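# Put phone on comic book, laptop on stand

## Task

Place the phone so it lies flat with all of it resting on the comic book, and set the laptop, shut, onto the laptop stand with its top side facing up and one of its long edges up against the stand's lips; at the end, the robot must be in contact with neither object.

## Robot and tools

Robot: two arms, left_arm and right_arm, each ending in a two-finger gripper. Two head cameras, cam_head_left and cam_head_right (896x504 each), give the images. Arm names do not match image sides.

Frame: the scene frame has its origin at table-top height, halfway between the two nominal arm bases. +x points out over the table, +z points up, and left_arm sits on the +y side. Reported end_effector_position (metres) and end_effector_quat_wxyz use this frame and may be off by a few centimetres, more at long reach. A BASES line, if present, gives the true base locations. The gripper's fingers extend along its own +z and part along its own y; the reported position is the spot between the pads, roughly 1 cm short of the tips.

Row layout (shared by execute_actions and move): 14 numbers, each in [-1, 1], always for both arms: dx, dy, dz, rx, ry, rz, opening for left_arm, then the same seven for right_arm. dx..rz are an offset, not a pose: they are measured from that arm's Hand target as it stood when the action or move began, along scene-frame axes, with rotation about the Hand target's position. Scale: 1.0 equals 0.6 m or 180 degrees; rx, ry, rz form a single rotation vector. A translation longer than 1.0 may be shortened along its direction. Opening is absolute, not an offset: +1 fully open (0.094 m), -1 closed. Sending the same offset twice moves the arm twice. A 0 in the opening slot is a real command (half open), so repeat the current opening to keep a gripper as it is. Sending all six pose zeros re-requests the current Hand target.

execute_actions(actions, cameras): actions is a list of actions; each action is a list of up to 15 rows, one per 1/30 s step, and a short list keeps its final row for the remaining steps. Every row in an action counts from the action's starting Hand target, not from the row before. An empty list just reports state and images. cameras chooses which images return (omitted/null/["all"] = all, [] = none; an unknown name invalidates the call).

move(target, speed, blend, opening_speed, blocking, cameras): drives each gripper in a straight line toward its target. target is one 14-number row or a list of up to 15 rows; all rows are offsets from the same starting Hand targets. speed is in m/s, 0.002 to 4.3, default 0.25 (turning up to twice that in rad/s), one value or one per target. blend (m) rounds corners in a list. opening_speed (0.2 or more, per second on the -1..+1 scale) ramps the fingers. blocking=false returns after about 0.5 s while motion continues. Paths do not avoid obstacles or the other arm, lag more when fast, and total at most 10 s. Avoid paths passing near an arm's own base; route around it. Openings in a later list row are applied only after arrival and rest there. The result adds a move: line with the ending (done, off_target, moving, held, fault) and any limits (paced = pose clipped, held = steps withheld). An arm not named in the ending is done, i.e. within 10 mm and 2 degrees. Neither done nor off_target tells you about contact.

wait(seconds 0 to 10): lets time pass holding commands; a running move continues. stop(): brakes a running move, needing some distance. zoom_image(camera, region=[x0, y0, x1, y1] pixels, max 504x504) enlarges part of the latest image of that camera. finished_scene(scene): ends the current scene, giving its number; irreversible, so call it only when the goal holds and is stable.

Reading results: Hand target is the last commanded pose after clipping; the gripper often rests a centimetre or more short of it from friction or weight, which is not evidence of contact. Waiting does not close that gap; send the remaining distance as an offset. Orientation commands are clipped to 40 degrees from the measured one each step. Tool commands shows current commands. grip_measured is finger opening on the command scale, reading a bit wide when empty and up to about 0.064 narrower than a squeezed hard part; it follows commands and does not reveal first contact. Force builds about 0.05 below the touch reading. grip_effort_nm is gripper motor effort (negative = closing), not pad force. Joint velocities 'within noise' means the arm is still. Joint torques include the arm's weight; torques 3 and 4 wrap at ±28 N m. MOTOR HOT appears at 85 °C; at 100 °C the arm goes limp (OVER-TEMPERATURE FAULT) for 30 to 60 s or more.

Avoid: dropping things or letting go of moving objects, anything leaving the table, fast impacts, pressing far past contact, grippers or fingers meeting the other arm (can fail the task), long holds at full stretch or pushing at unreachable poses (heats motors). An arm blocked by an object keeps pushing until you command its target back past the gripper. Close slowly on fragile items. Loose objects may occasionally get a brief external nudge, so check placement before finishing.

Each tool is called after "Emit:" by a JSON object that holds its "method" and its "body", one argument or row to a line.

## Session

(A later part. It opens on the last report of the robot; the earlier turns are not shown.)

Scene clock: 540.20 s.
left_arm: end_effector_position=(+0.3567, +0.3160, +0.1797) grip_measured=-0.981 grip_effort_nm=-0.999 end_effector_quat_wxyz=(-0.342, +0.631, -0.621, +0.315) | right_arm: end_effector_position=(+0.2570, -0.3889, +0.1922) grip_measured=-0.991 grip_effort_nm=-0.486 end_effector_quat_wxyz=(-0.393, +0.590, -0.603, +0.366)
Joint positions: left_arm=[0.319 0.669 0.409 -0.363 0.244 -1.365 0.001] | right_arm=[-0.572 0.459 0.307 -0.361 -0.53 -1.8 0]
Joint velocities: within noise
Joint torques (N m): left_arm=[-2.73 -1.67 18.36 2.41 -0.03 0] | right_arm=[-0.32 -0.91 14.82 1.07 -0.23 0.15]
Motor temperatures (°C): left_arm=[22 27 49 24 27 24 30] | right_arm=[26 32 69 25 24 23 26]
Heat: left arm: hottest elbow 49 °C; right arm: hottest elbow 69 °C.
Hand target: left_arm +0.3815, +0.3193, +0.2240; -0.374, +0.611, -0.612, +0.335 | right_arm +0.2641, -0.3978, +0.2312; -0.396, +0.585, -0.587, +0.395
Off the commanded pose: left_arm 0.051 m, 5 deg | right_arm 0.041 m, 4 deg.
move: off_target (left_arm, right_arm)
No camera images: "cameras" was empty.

Emit:
{"method": "move", "body": {
  "target": [0.05,0.003,0.005,0.0,0.0,0.0,-1,0,0,0,0,0,0,-1],
  "speed": 0.06
}}

Emit:
{"method": "zoom_image", "body": {
  "camera": "cam_head_left",
  "region": [205, 175, 355, 280]
}}

Emit:
{"method": "zoom_image", "body": {
  "camera": "cam_head_right",
  "region": [220, 180, 370, 285]
}}

Scene clock: 543.80 s.
left_arm: end_effector_position=(+0.3848, +0.3184, +0.1840) grip_measured=-0.981 grip_effort_nm=-1.004 end_effector_quat_wxyz=(-0.343, +0.630, -0.621, +0.314) | right_arm: end_effector_position=(+0.2570, -0.3889, +0.1922) grip_measured=-0.991 grip_effort_nm=-0.491 end_effector_quat_wxyz=(-0.393, +0.590, -0.603, +0.366)
Joint positions: left_arm=[0.285 0.782 0.459 -0.296 0.215 -1.383 0.001] | right_arm=[-0.572 0.459 0.307 -0.361 -0.53 -1.8 0]
Joint velocities: within noise
Joint torques (N m): left_arm=[-2.26 -3.14 18.36 2.44 -0.12 -0.05] | right_arm=[-0.44 -0.85 14.84 1.07 -0.24 0.15]
Motor temperatures (°C): left_arm=[22 27 50 24 27 24 30] | right_arm=[26 32 69 25 24 23 26]
Heat: left arm: hottest elbow 50 °C; right arm: hottest elbow 69 °C.
Hand target: left_arm +0.4115, +0.3212, +0.2272; -0.374, +0.611, -0.612, +0.335 | right_arm +0.2641, -0.3978, +0.2312; -0.396, +0.585, -0.587, +0.395
Off the commanded pose: left_arm 0.051 m, 5 deg | right_arm 0.041 m, 4 deg.
move: off_target (left_arm, right_arm)

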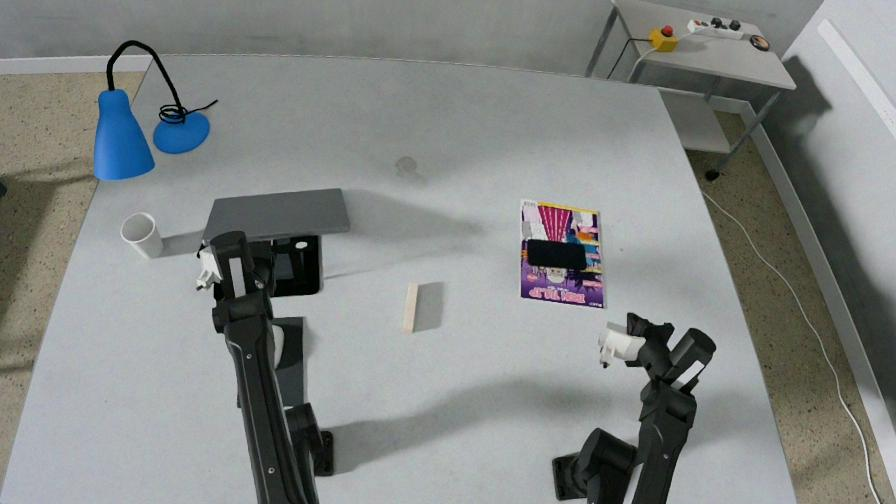

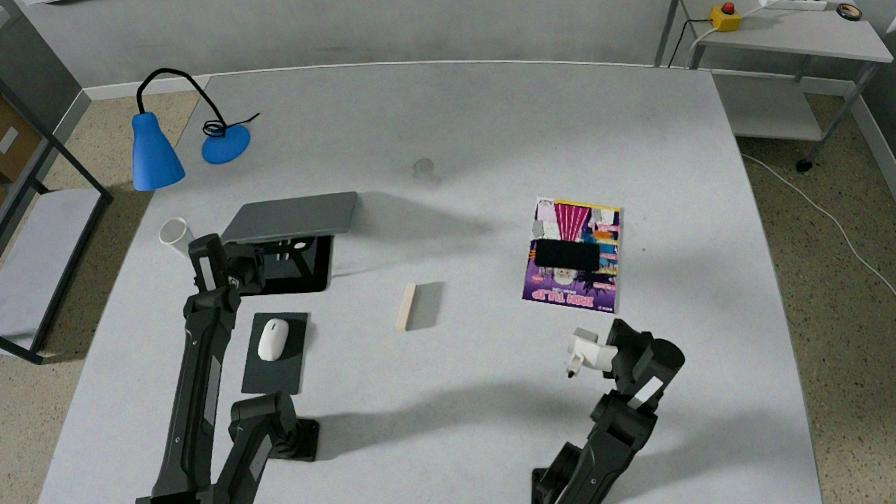

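Scaled by 3.360.

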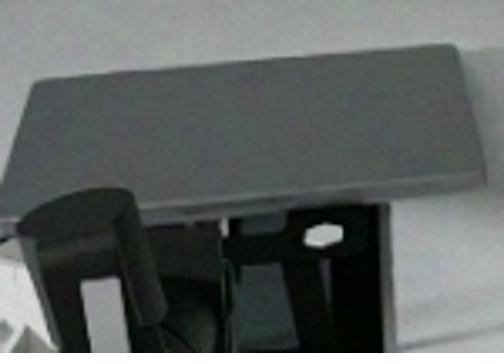

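Scaled by 3.360.

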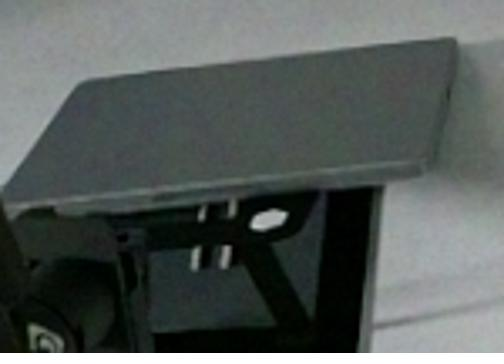

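Emit:
{"method": "move", "body": {
  "target": [0.03,0.004,-0.022,0.0,0.0,0.0,-1,0,0,0,0,0,0,-1],
  "speed": 0.04,
  "cameras": []
}}

Scene clock: 547.77 s.
left_arm: end_effector_position=(+0.4005, +0.3206, +0.1714) grip_measured=-0.981 grip_effort_nm=-0.999 end_effector_quat_wxyz=(-0.343, +0.630, -0.622, +0.314) | right_arm: end_effector_position=(+0.2570, -0.3889, +0.1922) grip_measured=-0.991 grip_effort_nm=-0.491 end_effector_quat_wxyz=(-0.393, +0.590, -0.603, +0.366)
Joint positions: left_arm=[0.273 0.865 0.459 -0.212 0.205 -1.389 0.001] | right_arm=[-0.572 0.459 0.307 -0.361 -0.53 -1.8 0]
Joint velocities: within noise
Joint torques (N m): left_arm=[-3.14 -4.01 18.1 2.43 -0.08 -0.02] | right_arm=[-0.32 -0.91 14.82 1.07 -0.24 0.15]
Motor temperatures (°C): left_arm=[22 27 50 24 27 24 30] | right_arm=[26 32 69 25 24 23 26]
Heat: left arm: hottest elbow 50 °C; right arm: hottest elbow 69 °C.
Hand target: left_arm +0.4295, +0.3236, +0.2138; -0.374, +0.611, -0.612, +0.335 | right_arm +0.2641, -0.3978, +0.2312; -0.396, +0.585, -0.587, +0.395
Off the commanded pose: left_arm 0.052 m, 5 deg | right_arm 0.041 m, 4 deg.
move: off_target (left_arm, right_arm)
No camera images: "cameras" was empty.

Emit:
{"method": "move", "body": {
  "target": [0.027,0.002,-0.006,0.0,0.0,0.0,-1,0,0,0,0,0,0,-1],
  "speed": 0.03
}}

Emit:
{"method": "zoom_image", "body": {
  "camera": "cam_head_left",
  "region": [205, 175, 355, 280]
}}

Emit:
{"method": "zoom_image", "body": {
  "camera": "cam_head_right",
  "region": [220, 180, 370, 285]
}}

Scene clock: 551.50 s.
left_arm: end_effector_position=(+0.4169, +0.3225, +0.1704) grip_measured=-0.981 grip_effort_nm=-0.999 end_effector_quat_wxyz=(-0.345, +0.630, -0.621, +0.314) | right_arm: end_effector_position=(+0.2570, -0.3889, +0.1922) grip_measured=-0.991 grip_effort_nm=-0.496 end_effector_quat_wxyz=(-0.393, +0.590, -0.603, +0.366)
Joint positions: left_arm=[0.26 0.929 0.484 -0.169 0.194 -1.396 0.001] | right_arm=[-0.572 0.459 0.307 -0.361 -0.53 -1.8 0]
Joint velocities: within noise
Joint torques (N m): left_arm=[-2.49 -5.36 17.42 2.4 -0.11 -0.01] | right_arm=[-0.26 -0.85 14.82 1.07 -0.23 0.15]
Motor temperatures (°C): left_arm=[22 27 50 24 27 24 30] | right_arm=[26 32 69 25 24 23 26]
Heat: left arm: hottest elbow 50 °C; right arm: hottest elbow 69 °C.
Hand target: left_arm +0.4457, +0.3248, +0.2102; -0.374, +0.611, -0.612, +0.335 | right_arm +0.2641, -0.3978, +0.2312; -0.396, +0.585, -0.587, +0.395
Off the commanded pose: left_arm 0.049 m, 5 deg | right_arm 0.041 m, 4 deg.
move: off_target (left_arm, right_arm)

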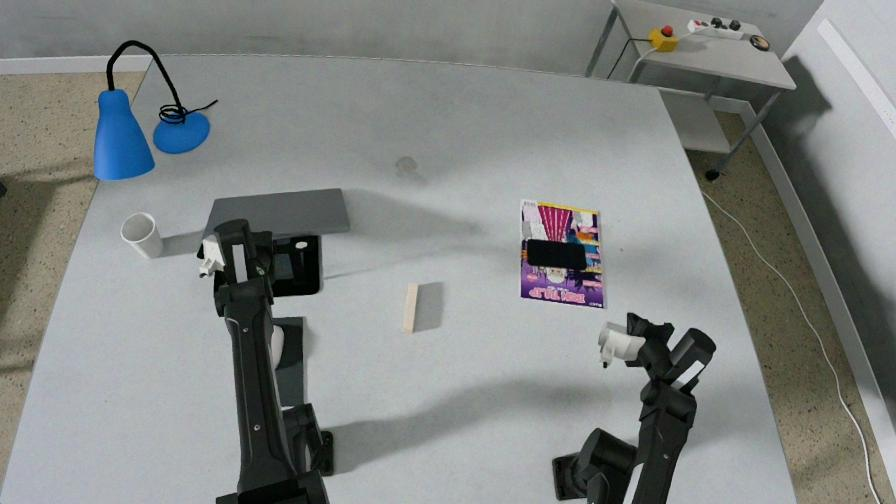

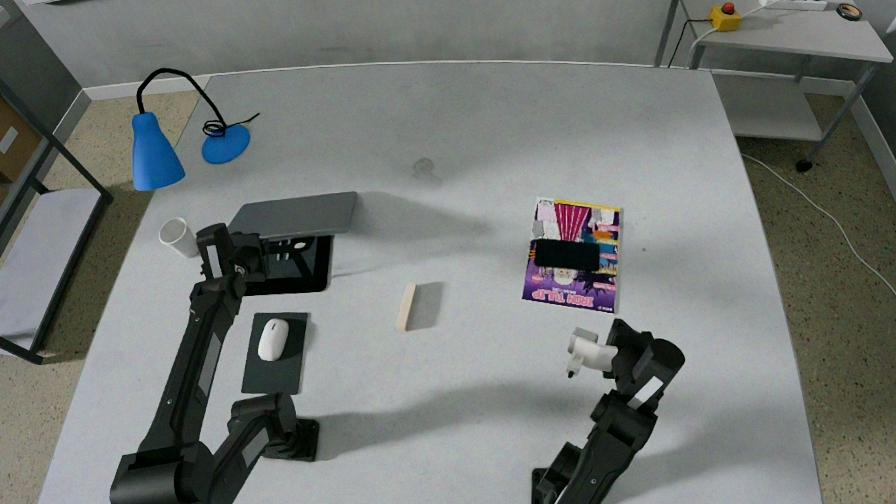

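Scaled by 3.360.

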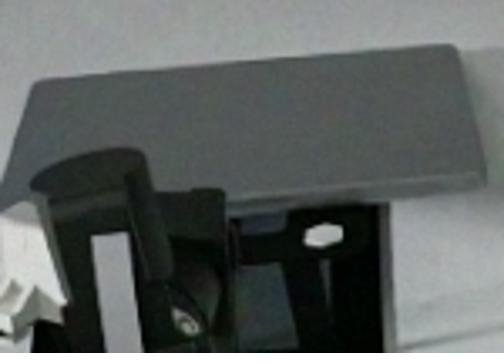

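Scaled by 3.360.

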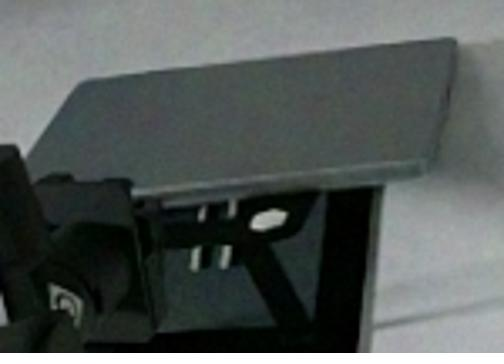

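Emit:
{"method": "move", "body": {
  "target": [
    [0.006,0.0,-0.02,0.0,0.0,0.0,-1,0,0,0,0,0,0,-1]
  ],
  "speed": 0.03,
  "cameras": []
}}

Emit:
{"method": "move", "body": {
  "target": [
    [0.03,0.003,-0.0,0.0,0.0,0.0,-1,0,0,0,0,0,0,-1]
  ],
  "speed": 0.03
}}

Emit:
{"method": "zoom_image", "body": {
  "camera": "cam_head_left",
  "region": [205, 175, 355, 280]
}}

Emit:
{"method": "zoom_image", "body": {
  "camera": "cam_head_right",
  "region": [220, 180, 370, 285]
}}

Scene clock: 557.47 s.
left_arm: end_effector_position=(+0.4254, +0.3240, +0.1668) grip_measured=-0.981 grip_effort_nm=-0.999 end_effector_quat_wxyz=(-0.351, +0.627, -0.620, +0.317) | right_arm: end_effector_position=(+0.2570, -0.3889, +0.1922) grip_measured=-0.991 grip_effort_nm=-0.486 end_effector_quat_wxyz=(-0.393, +0.590, -0.603, +0.366)
Joint positions: left_arm=[0.256 0.967 0.484 -0.116 0.19 -1.398 0.001] | right_arm=[-0.572 0.459 0.307 -0.361 -0.53 -1.8 0]
Joint velocities: within noise
Joint torques (N m): left_arm=[-2.61 -4.89 15.98 2.24 -0.07 -0.06] | right_arm=[-0.38 -0.79 14.83 1.07 -0.24 0.15]
Motor temperatures (°C): left_arm=[22 27 50 24 27 24 30] | right_arm=[26 32 69 25 24 23 26]
Heat: left arm: hottest elbow 50 °C; right arm: hottest elbow 69 °C.
Hand target: left_arm +0.4492, +0.3249, +0.1983; -0.374, +0.611, -0.612, +0.335 | right_arm +0.2641, -0.3978, +0.2312; -0.396, +0.585, -0.587, +0.395
Off the commanded pose: left_arm 0.040 m, 4 deg | right_arm 0.041 m, 4 deg.
move: off_target (left_arm, right_arm)
No camera images: "cameras" was empty.

Scene clock: 558.77 s.
left_arm: end_effector_position=(+0.4379, +0.3248, +0.1610) grip_measured=-0.981 grip_effort_nm=-1.004 end_effector_quat_wxyz=(-0.346, +0.629, -0.621, +0.314) | right_arm: end_effector_position=(+0.2570, -0.3889, +0.1922) grip_measured=-0.991 grip_effort_nm=-0.491 end_effector_quat_wxyz=(-0.393, +0.590, -0.603, +0.366)
Joint positions: left_arm=[0.246 1.024 0.506 -0.091 0.181 -1.403 0.001] | right_arm=[-0.572 0.459 0.307 -0.361 -0.53 -1.8 0]
Joint velocities: within noise
Joint torques (N m): left_arm=[-2.49 -5.77 16.72 2.51 -0.07 -0.02] | right_arm=[-0.38 -0.79 14.83 1.05 -0.23 0.15]
Motor temperatures (°C): left_arm=[22 27 50 24 27 24 30] | right_arm=[26 32 69 25 24 23 26]
Heat: left arm: hottest elbow 50 °C; right arm: hottest elbow 69 °C.
Hand target: left_arm +0.4672, +0.3266, +0.1983; -0.374, +0.611, -0.612, +0.335 | right_arm +0.2641, -0.3978, +0.2312; -0.396, +0.585, -0.587, +0.395
Off the commanded pose: left_arm 0.048 m, 5 deg | right_arm 0.041 m, 4 deg.
move: off_target (left_arm, right_arm)

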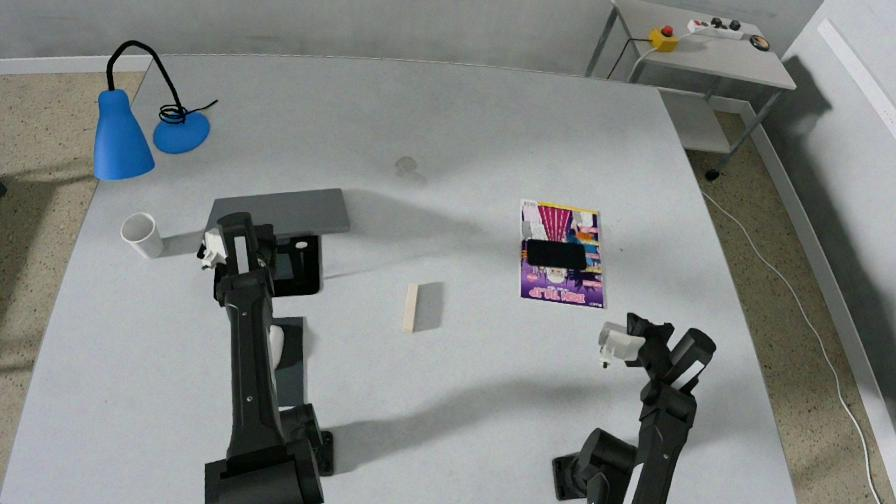

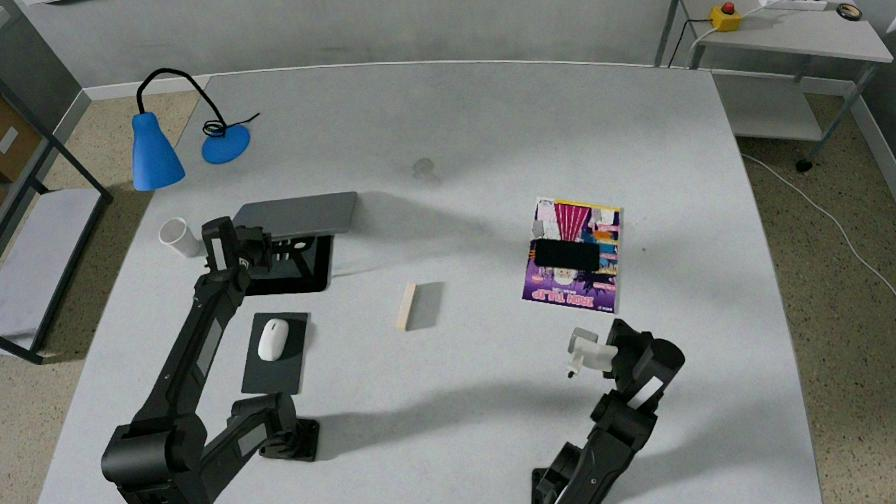

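Scaled by 3.360.

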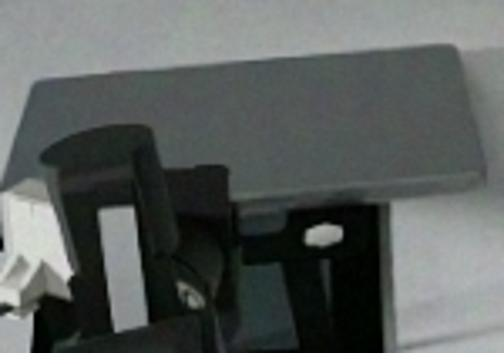

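Scaled by 3.360.

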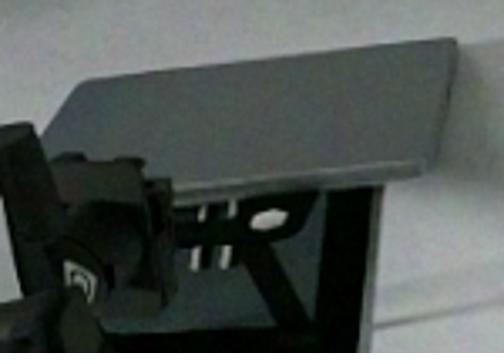

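Emit:
{"method": "move", "body": {
  "target": [
    [0.022,0.003,0.006,0.0,0.0,0.0,-1,0,0,0,0,0,0,-1]
  ],
  "speed": 0.03
}}

Emit:
{"method": "zoom_image", "body": {
  "camera": "cam_head_left",
  "region": [205, 175, 355, 280]
}}

Emit:
{"method": "zoom_image", "body": {
  "camera": "cam_head_right",
  "region": [220, 180, 370, 285]
}}

Scene clock: 562.07 s.
left_arm: end_effector_position=(+0.4506, +0.3268, +0.1645) grip_measured=-0.981 grip_effort_nm=-1.004 end_effector_quat_wxyz=(-0.346, +0.629, -0.621, +0.314) | right_arm: end_effector_position=(+0.2570, -0.3889, +0.1922) grip_measured=-0.991 grip_effort_nm=-0.491 end_effector_quat_wxyz=(-0.393, +0.590, -0.603, +0.366)
Joint positions: left_arm=[0.241 1.062 0.54 -0.087 0.177 -1.406 0.001] | right_arm=[-0.572 0.459 0.307 -0.361 -0.53 -1.8 0]
Joint velocities: within noise
Joint torques (N m): left_arm=[-2.32 -6.36 16.8 2.55 -0.12 0.03] | right_arm=[-0.32 -0.91 14.83 1.05 -0.24 0.15]
Motor temperatures (°C): left_arm=[22 27 50 24 27 24 30] | right_arm=[26 32 69 25 24 23 26]
Heat: left arm: hottest elbow 50 °C; right arm: hottest elbow 69 °C.
Hand target: left_arm +0.4805, +0.3285, +0.2020; -0.374, +0.611, -0.612, +0.335 | right_arm +0.2641, -0.3978, +0.2312; -0.396, +0.585, -0.587, +0.395
Off the commanded pose: left_arm 0.048 m, 5 deg | right_arm 0.041 m, 4 deg.
move: off_target (left_arm, right_arm)

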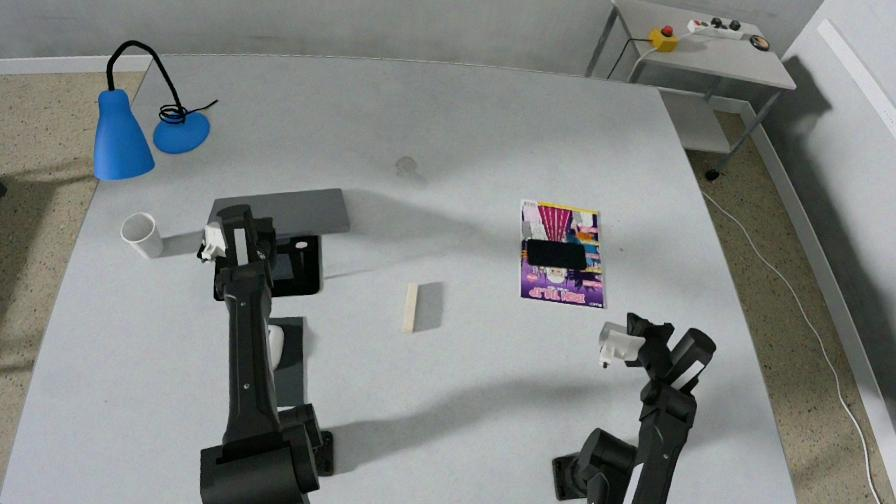

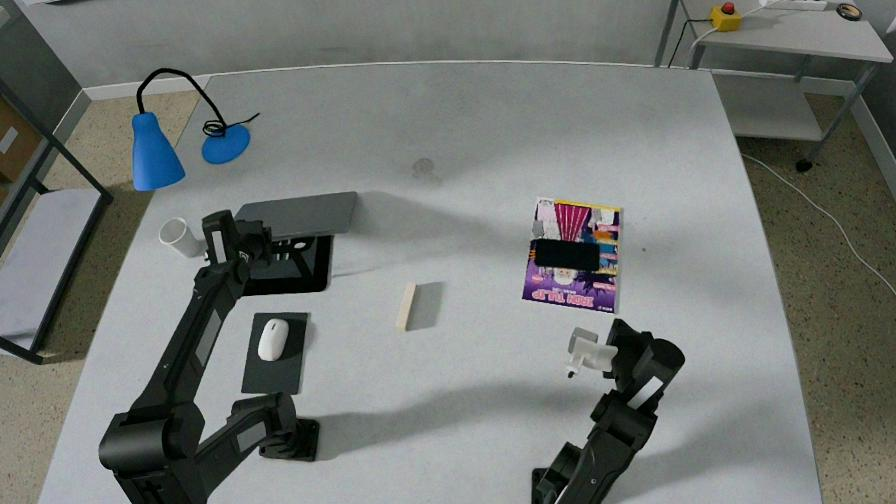

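Scaled by 3.360.

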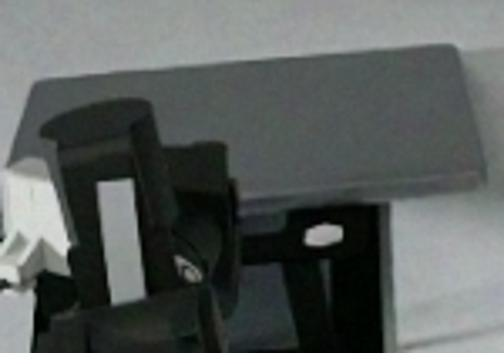

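Scaled by 3.360.

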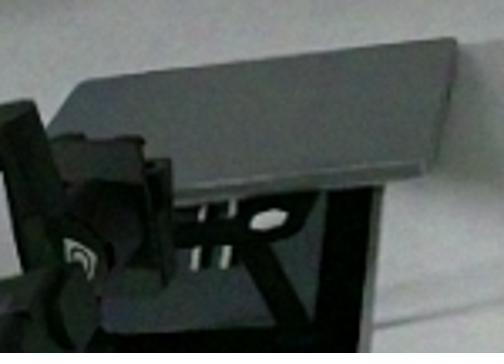

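Emit:
{"method": "move", "body": {
  "target": [
    [-0.02,0.0,0.0,0.0,0.0,0.0,-1,0,0,0,0,0,0,-1],
    [-0.02,0.0,-0.05,0.0,0.0,0.0,-1,0,0,0,0,0,0,-1]
  ],
  "speed": 0.04,
  "cameras": []
}}

Scene clock: 567.97 s.
left_arm: end_effector_position=(+0.4649, +0.3303, +0.1714) grip_measured=-0.981 grip_effort_nm=-0.999 end_effector_quat_wxyz=(-0.371, +0.615, -0.613, +0.329) | right_arm: end_effector_position=(+0.2570, -0.3889, +0.1922) grip_measured=-0.991 grip_effort_nm=-0.496 end_effector_quat_wxyz=(-0.393, +0.590, -0.603, +0.366)
Joint positions: left_arm=[0.24 1.095 0.54 0.015 0.179 -1.406 0.001] | right_arm=[-0.572 0.459 0.307 -0.361 -0.53 -1.8 0]
Joint velocities: within noise
Joint torques (N m): left_arm=[-1.55 -7.53 10.03 2.29 0.08 0.04] | right_arm=[-0.32 -0.79 14.83 1.07 -0.24 0.15]
Motor temperatures (°C): left_arm=[22 26 51 24 27 24 30] | right_arm=[26 32 70 25 24 23 26]
Heat: left arm: hottest elbow 51 °C; right arm: hottest elbow 70 °C.
Hand target: left_arm +0.4685, +0.3283, +0.1720; -0.374, +0.611, -0.612, +0.335 | right_arm +0.2641, -0.3978, +0.2312; -0.396, +0.585, -0.587, +0.395
Off the commanded pose: left_arm 0.004 m, 1 deg | right_arm 0.041 m, 4 deg.
move: off_target (right_arm)
No camera images: "cameras" was empty.

Emit:
{"method": "move", "body": {
  "target": [
    [-0.06,0.0,0.0,0.0,0.0,0.0,-1,0,0,0,0,0,0,-1],
    [-0.055,0.0,-0.035,0.0,0.0,0.0,-1,0,0,0,0,0,0,-1]
  ],
  "speed": 0.04
}}

Emit:
{"method": "zoom_image", "body": {
  "camera": "cam_head_left",
  "region": [205, 175, 355, 280]
}}

Emit:
{"method": "zoom_image", "body": {
  "camera": "cam_head_right",
  "region": [220, 180, 370, 285]
}}

Scene clock: 572.63 s.
left_arm: end_effector_position=(+0.4362, +0.3235, +0.1541) grip_measured=-0.981 grip_effort_nm=-0.999 end_effector_quat_wxyz=(-0.369, +0.612, -0.613, +0.337) | right_arm: end_effector_position=(+0.2570, -0.3889, +0.1922) grip_measured=-0.991 grip_effort_nm=-0.486 end_effector_quat_wxyz=(-0.393, +0.590, -0.603, +0.366)
Joint positions: left_arm=[0.254 1.033 0.444 0.053 0.207 -1.403 0.001] | right_arm=[-0.572 0.459 0.307 -0.361 -0.53 -1.8 0]
Joint velocities: within noise
Joint torques (N m): left_arm=[-0.38 -5.36 9.2 2.59 0.11 0.18] | right_arm=[-0.44 -0.85 14.84 1.07 -0.23 0.15]
Motor temperatures (°C): left_arm=[22 26 50 24 27 24 30] | right_arm=[26 32 70 25 24 23 26]
Heat: left arm: hottest elbow 50 °C; right arm: hottest elbow 70 °C.
Hand target: left_arm +0.4355, +0.3284, +0.1508; -0.374, +0.611, -0.612, +0.335 | right_arm +0.2641, -0.3978, +0.2312; -0.396, +0.585, -0.587, +0.395
Off the commanded pose: left_arm 0.006 m, 1 deg | right_arm 0.041 m, 4 deg.
move: off_target (right_arm)

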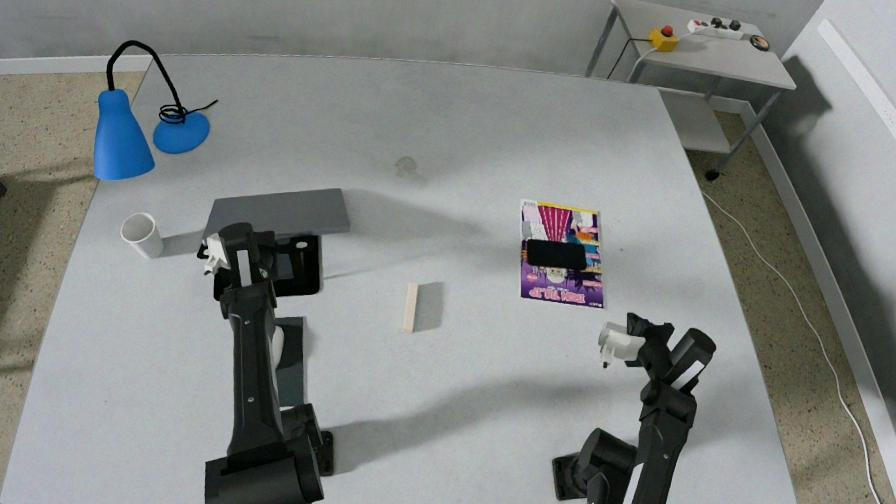

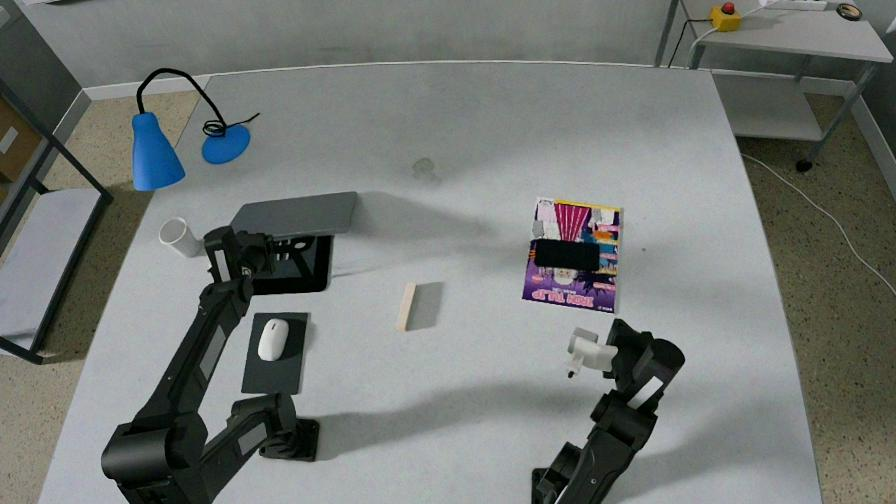

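Scaled by 3.360.

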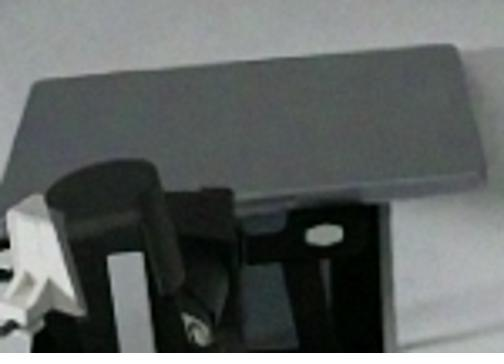

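Scaled by 3.360.

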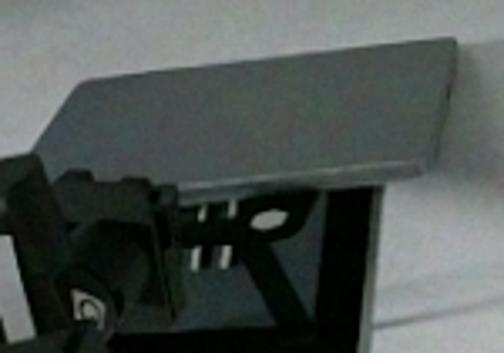

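Emit:
{"method": "move", "body": {
  "target": [
    [0.03,0.0,0.01,0.0,0.0,0.0,-1,0,0,0,0,0,0,-1]
  ],
  "speed": 0.03
}}

Emit:
{"method": "zoom_image", "body": {
  "camera": "cam_head_left",
  "region": [205, 175, 355, 280]
}}

Emit:
{"method": "zoom_image", "body": {
  "camera": "cam_head_right",
  "region": [220, 180, 370, 285]
}}

Scene clock: 576.60 s.
left_arm: end_effector_position=(+0.4376, +0.3256, +0.1422) grip_measured=-0.981 grip_effort_nm=-0.999 end_effector_quat_wxyz=(-0.361, +0.619, -0.615, +0.328) | right_arm: end_effector_position=(+0.2570, -0.3889, +0.1922) grip_measured=-0.991 grip_effort_nm=-0.491 end_effector_quat_wxyz=(-0.393, +0.590, -0.603, +0.366)
Joint positions: left_arm=[0.254 1.068 0.444 0.061 0.197 -1.403 0.001] | right_arm=[-0.572 0.459 0.307 -0.361 -0.53 -1.8 0]
Joint velocities: within noise
Joint torques (N m): left_arm=[-1.85 -6.01 13.22 2.19 -0.11 0.1] | right_arm=[-0.38 -0.85 14.83 1.06 -0.23 0.15]
Motor temperatures (°C): left_arm=[22 26 49 24 27 24 31] | right_arm=[26 32 70 25 24 23 26]
Heat: left arm: hottest elbow 49 °C; right arm: hottest elbow 70 °C.
Hand target: left_arm +0.4535, +0.3283, +0.1569; -0.374, +0.611, -0.612, +0.335 | right_arm +0.2641, -0.3978, +0.2312; -0.396, +0.585, -0.587, +0.395
Off the commanded pose: left_arm 0.022 m, 2 deg | right_arm 0.041 m, 4 deg.
move: off_target (left_arm, right_arm)

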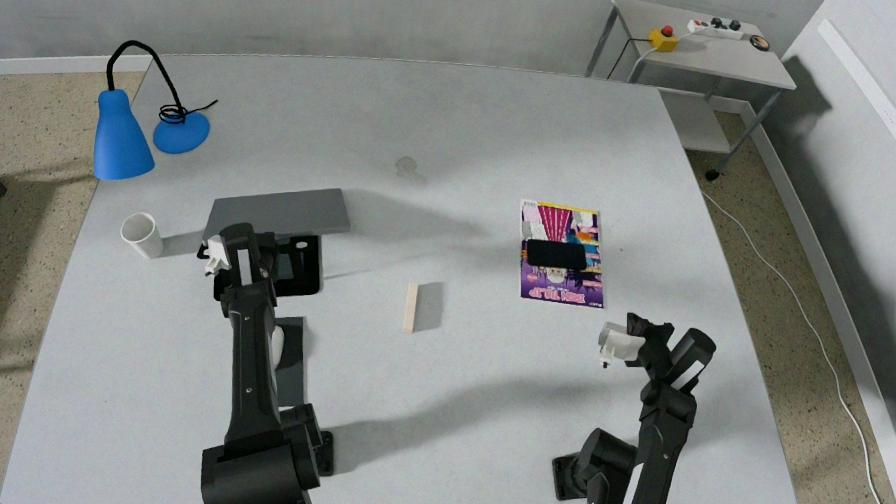

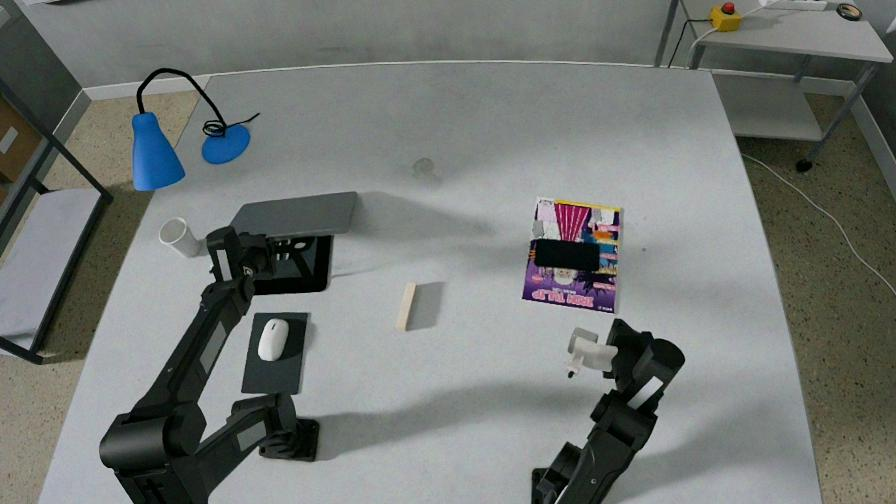

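Scaled by 3.360.

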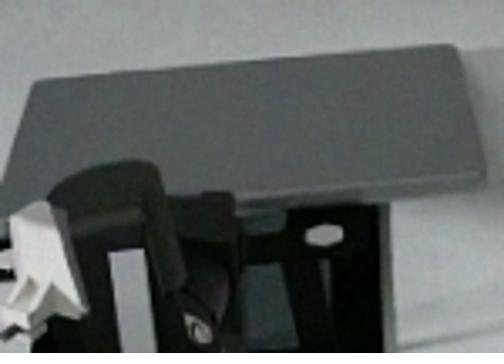

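Scaled by 3.360.

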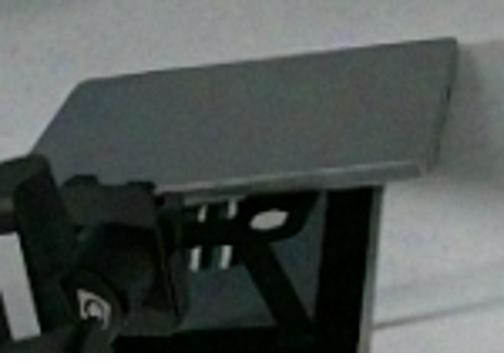

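Emit:
{"method": "move", "body": {
  "target": [
    [0.015,0.0,0.03,0.0,0.0,0.0,-1,0,0,0,0,0,0,-1]
  ],
  "speed": 0.03,
  "cameras": ["cam_head_left"]
}}

Emit:
{"method": "zoom_image", "body": {
  "camera": "cam_head_left",
  "region": [205, 175, 355, 280]
}}

Scene clock: 580.80 s.
left_arm: end_effector_position=(+0.4378, +0.3262, +0.1419) grip_measured=-0.981 grip_effort_nm=-0.999 end_effector_quat_wxyz=(-0.353, +0.625, -0.618, +0.320) | right_arm: end_effector_position=(+0.2570, -0.3889, +0.1922) grip_measured=-0.991 grip_effort_nm=-0.491 end_effector_quat_wxyz=(-0.393, +0.590, -0.603, +0.366)
Joint positions: left_arm=[0.253 1.068 0.459 0.02 0.189 -1.403 0.001] | right_arm=[-0.572 0.459 0.307 -0.361 -0.53 -1.8 0]
Joint velocities: within noise
Joint torques (N m): left_arm=[-2.2 -6.95 16.23 1.31 -0.11 0.04] | right_arm=[-0.32 -0.85 14.8 1.05 -0.23 0.15]
Motor temperatures (°C): left_arm=[22 26 49 24 27 24 31] | right_arm=[26 32 70 25 24 23 26]
Heat: left arm: hottest elbow 49 °C; right arm: hottest elbow 70 °C.
Hand target: left_arm +0.4625, +0.3284, +0.1750; -0.374, +0.611, -0.612, +0.335 | right_arm +0.2641, -0.3978, +0.2312; -0.396, +0.585, -0.587, +0.395
Off the commanded pose: left_arm 0.041 m, 3 deg | right_arm 0.041 m, 4 deg.
move: off_target (left_arm, right_arm)
Images, in order (width x height): cam_head_left 896x504.

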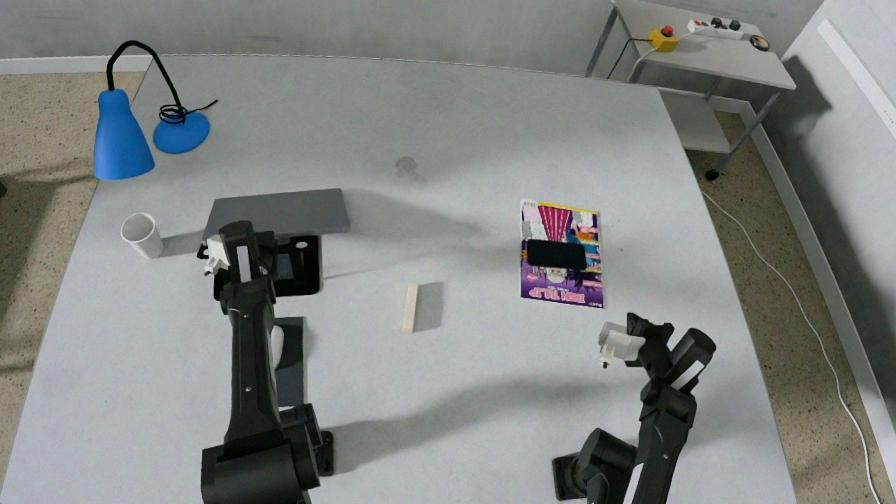

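Scaled by 3.360.

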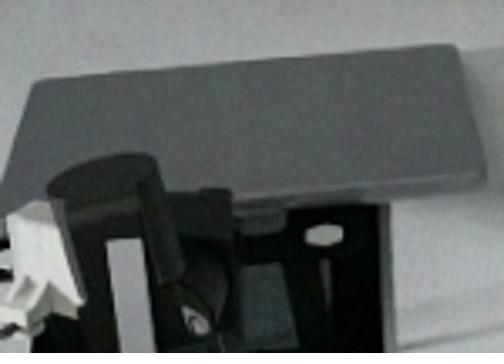

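Emit:
{"method": "move", "body": {
  "target": [
    [0.025,0.0,0.008,0.0,0.0,0.0,-1,0,0,0,0,0,0,-1]
  ],
  "speed": 0.03
}}

Emit:
{"method": "zoom_image", "body": {
  "camera": "cam_head_left",
  "region": [205, 175, 355, 280]
}}

Emit:
{"method": "zoom_image", "body": {
  "camera": "cam_head_right",
  "region": [220, 180, 370, 285]
}}

Scene clock: 584.77 s.
left_arm: end_effector_position=(+0.4510, +0.3275, +0.1488) grip_measured=-0.981 grip_effort_nm=-0.999 end_effector_quat_wxyz=(-0.356, +0.624, -0.618, +0.319) | right_arm: end_effector_position=(+0.2570, -0.3889, +0.1922) grip_measured=-0.991 grip_effort_nm=-0.486 end_effector_quat_wxyz=(-0.393, +0.590, -0.603, +0.366)
Joint positions: left_arm=[0.243 1.097 0.497 0.015 0.178 -1.405 0.001] | right_arm=[-0.572 0.459 0.307 -0.361 -0.53 -1.8 0]
Joint velocities: within noise
Joint torques (N m): left_arm=[-2.55 -6.59 16.42 1.68 -0.08 0.02] | right_arm=[-0.38 -0.85 14.83 1.05 -0.23 0.15]
Motor temperatures (°C): left_arm=[22 26 49 24 27 24 31] | right_arm=[26 32 70 25 24 23 26]
Heat: left arm: hottest elbow 49 °C; right arm: hottest elbow 70 °C.
Hand target: left_arm +0.4774, +0.3284, +0.1795; -0.374, +0.611, -0.612, +0.335 | right_arm +0.2641, -0.3978, +0.2312; -0.396, +0.585, -0.587, +0.395
Off the commanded pose: left_arm 0.041 m, 3 deg | right_arm 0.041 m, 4 deg.
move: off_target (left_arm, right_arm)

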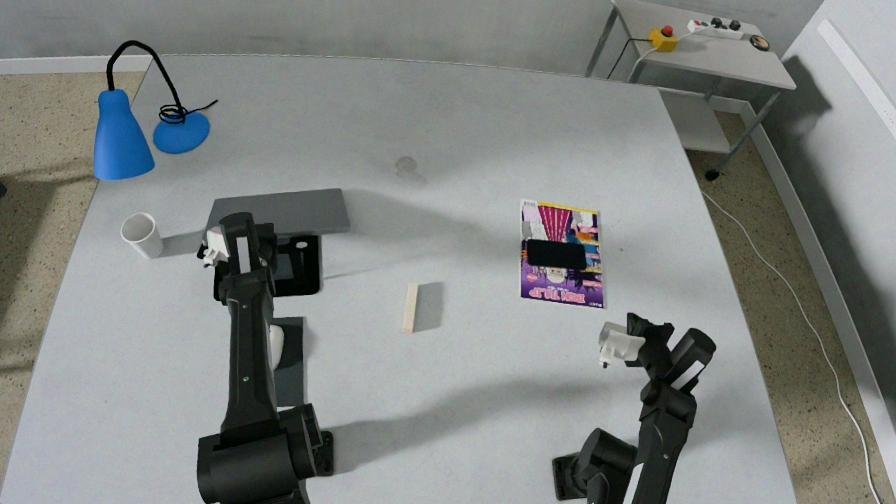

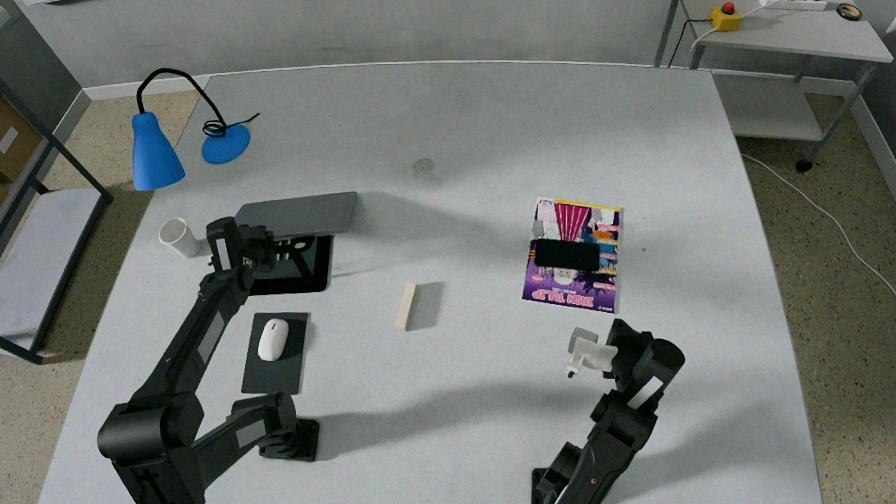

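Scaled by 3.360.

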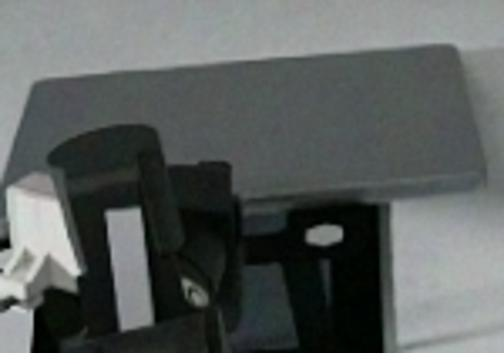

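Scaled by 3.360.

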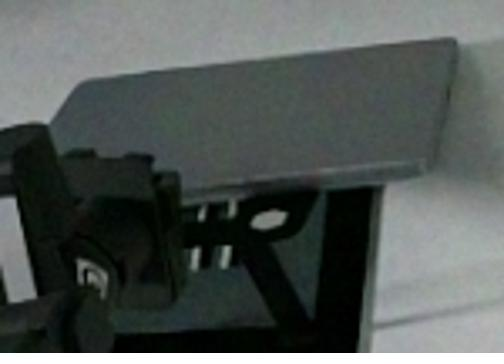

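Emit:
{"method": "move", "body": {
  "target": [
    [0.022,0.0,0.0,0.0,0.0,0.0,-1,0,0,0,0,0,0,-1]
  ],
  "speed": 0.03
}}

Emit:
{"method": "zoom_image", "body": {
  "camera": "cam_head_left",
  "region": [205, 175, 355, 280]
}}

Emit:
{"method": "zoom_image", "body": {
  "camera": "cam_head_right",
  "region": [220, 180, 370, 285]
}}

Scene clock: 588.27 s.
left_arm: end_effector_position=(+0.4621, +0.3275, +0.1471) grip_measured=-0.981 grip_effort_nm=-0.999 end_effector_quat_wxyz=(-0.351, +0.626, -0.620, +0.317) | right_arm: end_effector_position=(+0.2570, -0.3889, +0.1922) grip_measured=-0.991 grip_effort_nm=-0.491 end_effector_quat_wxyz=(-0.393, +0.590, -0.603, +0.366)
Joint positions: left_arm=[0.232 1.136 0.526 0.015 0.17 -1.41 0.001] | right_arm=[-0.572 0.459 0.307 -0.361 -0.53 -1.8 0]
Joint velocities: within noise
Joint torques (N m): left_arm=[-2.14 -6.59 16.27 1.98 -0.13 0] | right_arm=[-0.32 -0.79 14.84 1.06 -0.23 0.15]
Motor temperatures (°C): left_arm=[22 26 49 24 27 24 31] | right_arm=[26 32 70 25 24 23 26]
Heat: left arm: hottest elbow 49 °C; right arm: hottest elbow 70 °C.
Hand target: left_arm +0.4907, +0.3285, +0.1797; -0.374, +0.611, -0.612, +0.335 | right_arm +0.2641, -0.3978, +0.2312; -0.396, +0.585, -0.587, +0.395
Off the commanded pose: left_arm 0.043 m, 4 deg | right_arm 0.041 m, 4 deg.
move: off_target (left_arm, right_arm)

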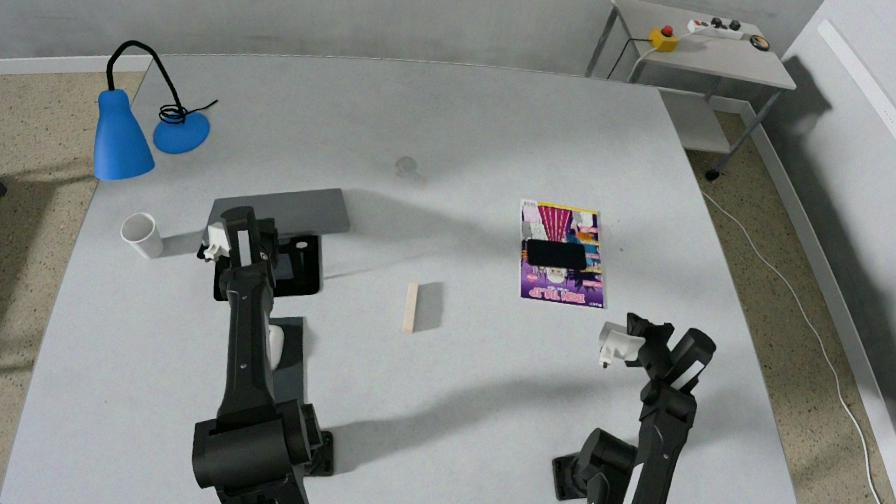

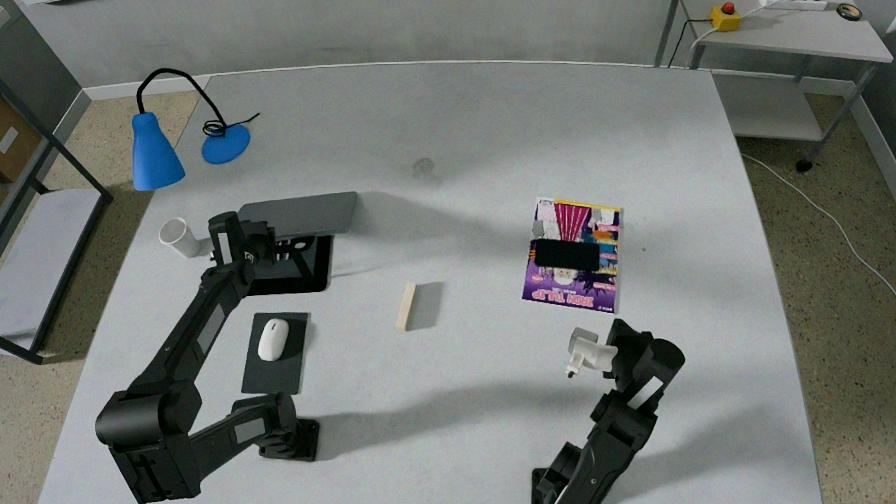

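Scaled by 3.360.

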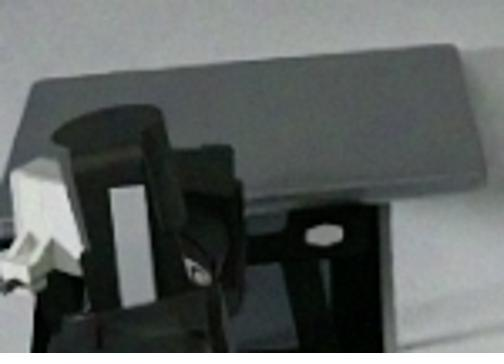

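Scaled by 3.360.

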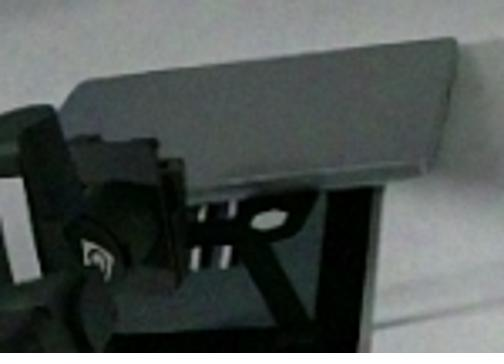

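Emit:
{"method": "move", "body": {
  "target": [
    [-0.02,0.0,0.04,0.0,0.0,0.0,-1,0,0,0,0,0,0,-1],
    [-0.11,0.0,0.02,0.0,0.0,0.0,-1,0,0,0,0,0,0,-1],
    [-0.11,0.0,-0.05,0.0,0.0,0.0,-1,0,0,0,0,0,0,-1]
  ],
  "speed": 0.06
}}

Emit:
{"method": "zoom_image", "body": {
  "camera": "cam_head_left",
  "region": [205, 175, 355, 280]
}}

Emit:
{"method": "zoom_image", "body": {
  "camera": "cam_head_right",
  "region": [220, 180, 370, 285]
}}

Scene clock: 612.37 s.
left_arm: end_effector_position=(+0.4255, +0.3230, +0.1529) grip_measured=-0.981 grip_effort_nm=-0.999 end_effector_quat_wxyz=(-0.369, +0.611, -0.614, +0.337) | right_arm: end_effector_position=(+0.2570, -0.3889, +0.1922) grip_measured=-0.991 grip_effort_nm=-0.486 end_effector_quat_wxyz=(-0.393, +0.590, -0.603, +0.366)
Joint positions: left_arm=[0.265 0.997 0.42 0.039 0.216 -1.397 0.001] | right_arm=[-0.572 0.459 0.307 -0.361 -0.53 -1.8 0]
Joint velocities: within noise
Joint torques (N m): left_arm=[-0.44 -5.25 8.99 2.35 0.08 0.11] | right_arm=[-0.26 -0.91 14.83 1.06 -0.23 0.15]
Motor temperatures (°C): left_arm=[22 26 48 24 27 24 31] | right_arm=[26 32 70 25 24 23 26]
Heat: left arm: hottest elbow 48 °C; right arm: hottest elbow 70 °C.
Hand target: left_arm +0.4247, +0.3284, +0.1498; -0.374, +0.611, -0.612, +0.335 | right_arm +0.2641, -0.3978, +0.2312; -0.396, +0.585, -0.587, +0.395
Off the commanded pose: left_arm 0.006 m, 1 deg | right_arm 0.041 m, 4 deg.
move: off_target (right_arm)

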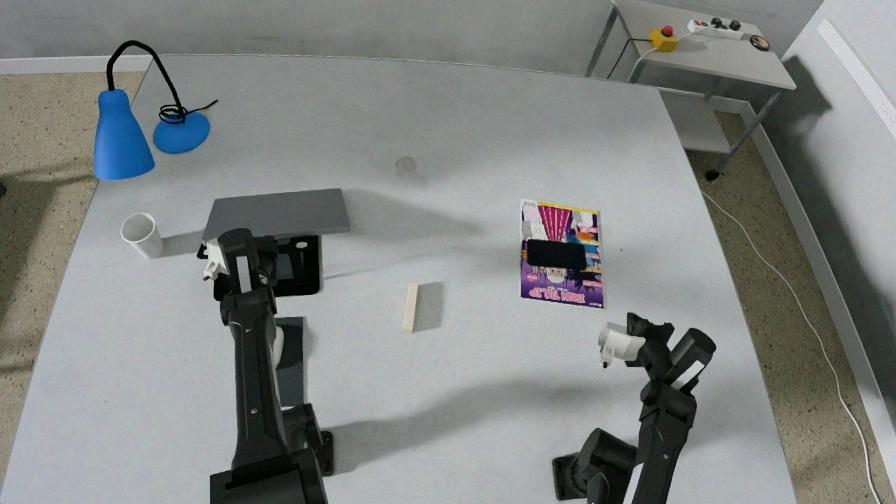

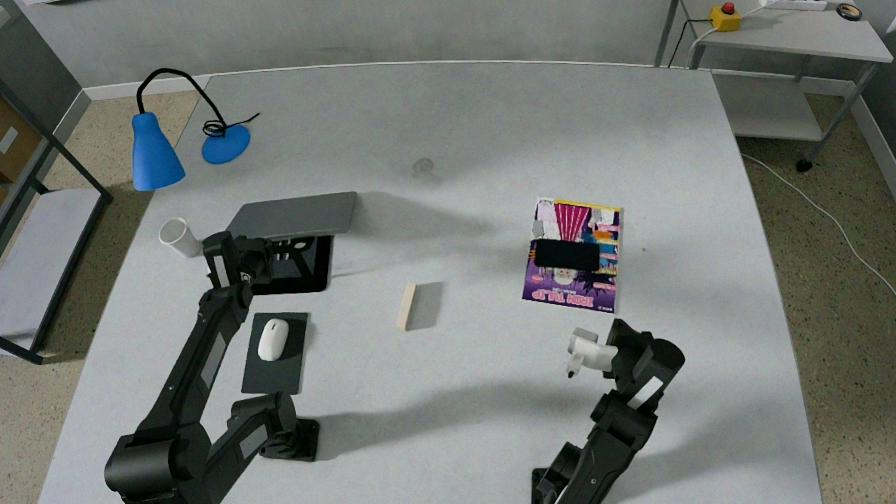

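Scaled by 3.360.

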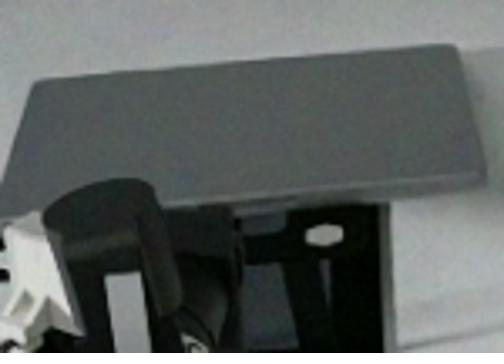

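Scaled by 3.360.

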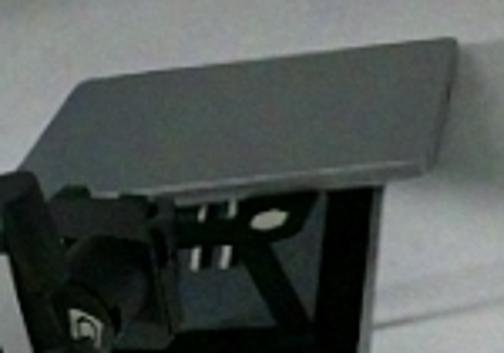

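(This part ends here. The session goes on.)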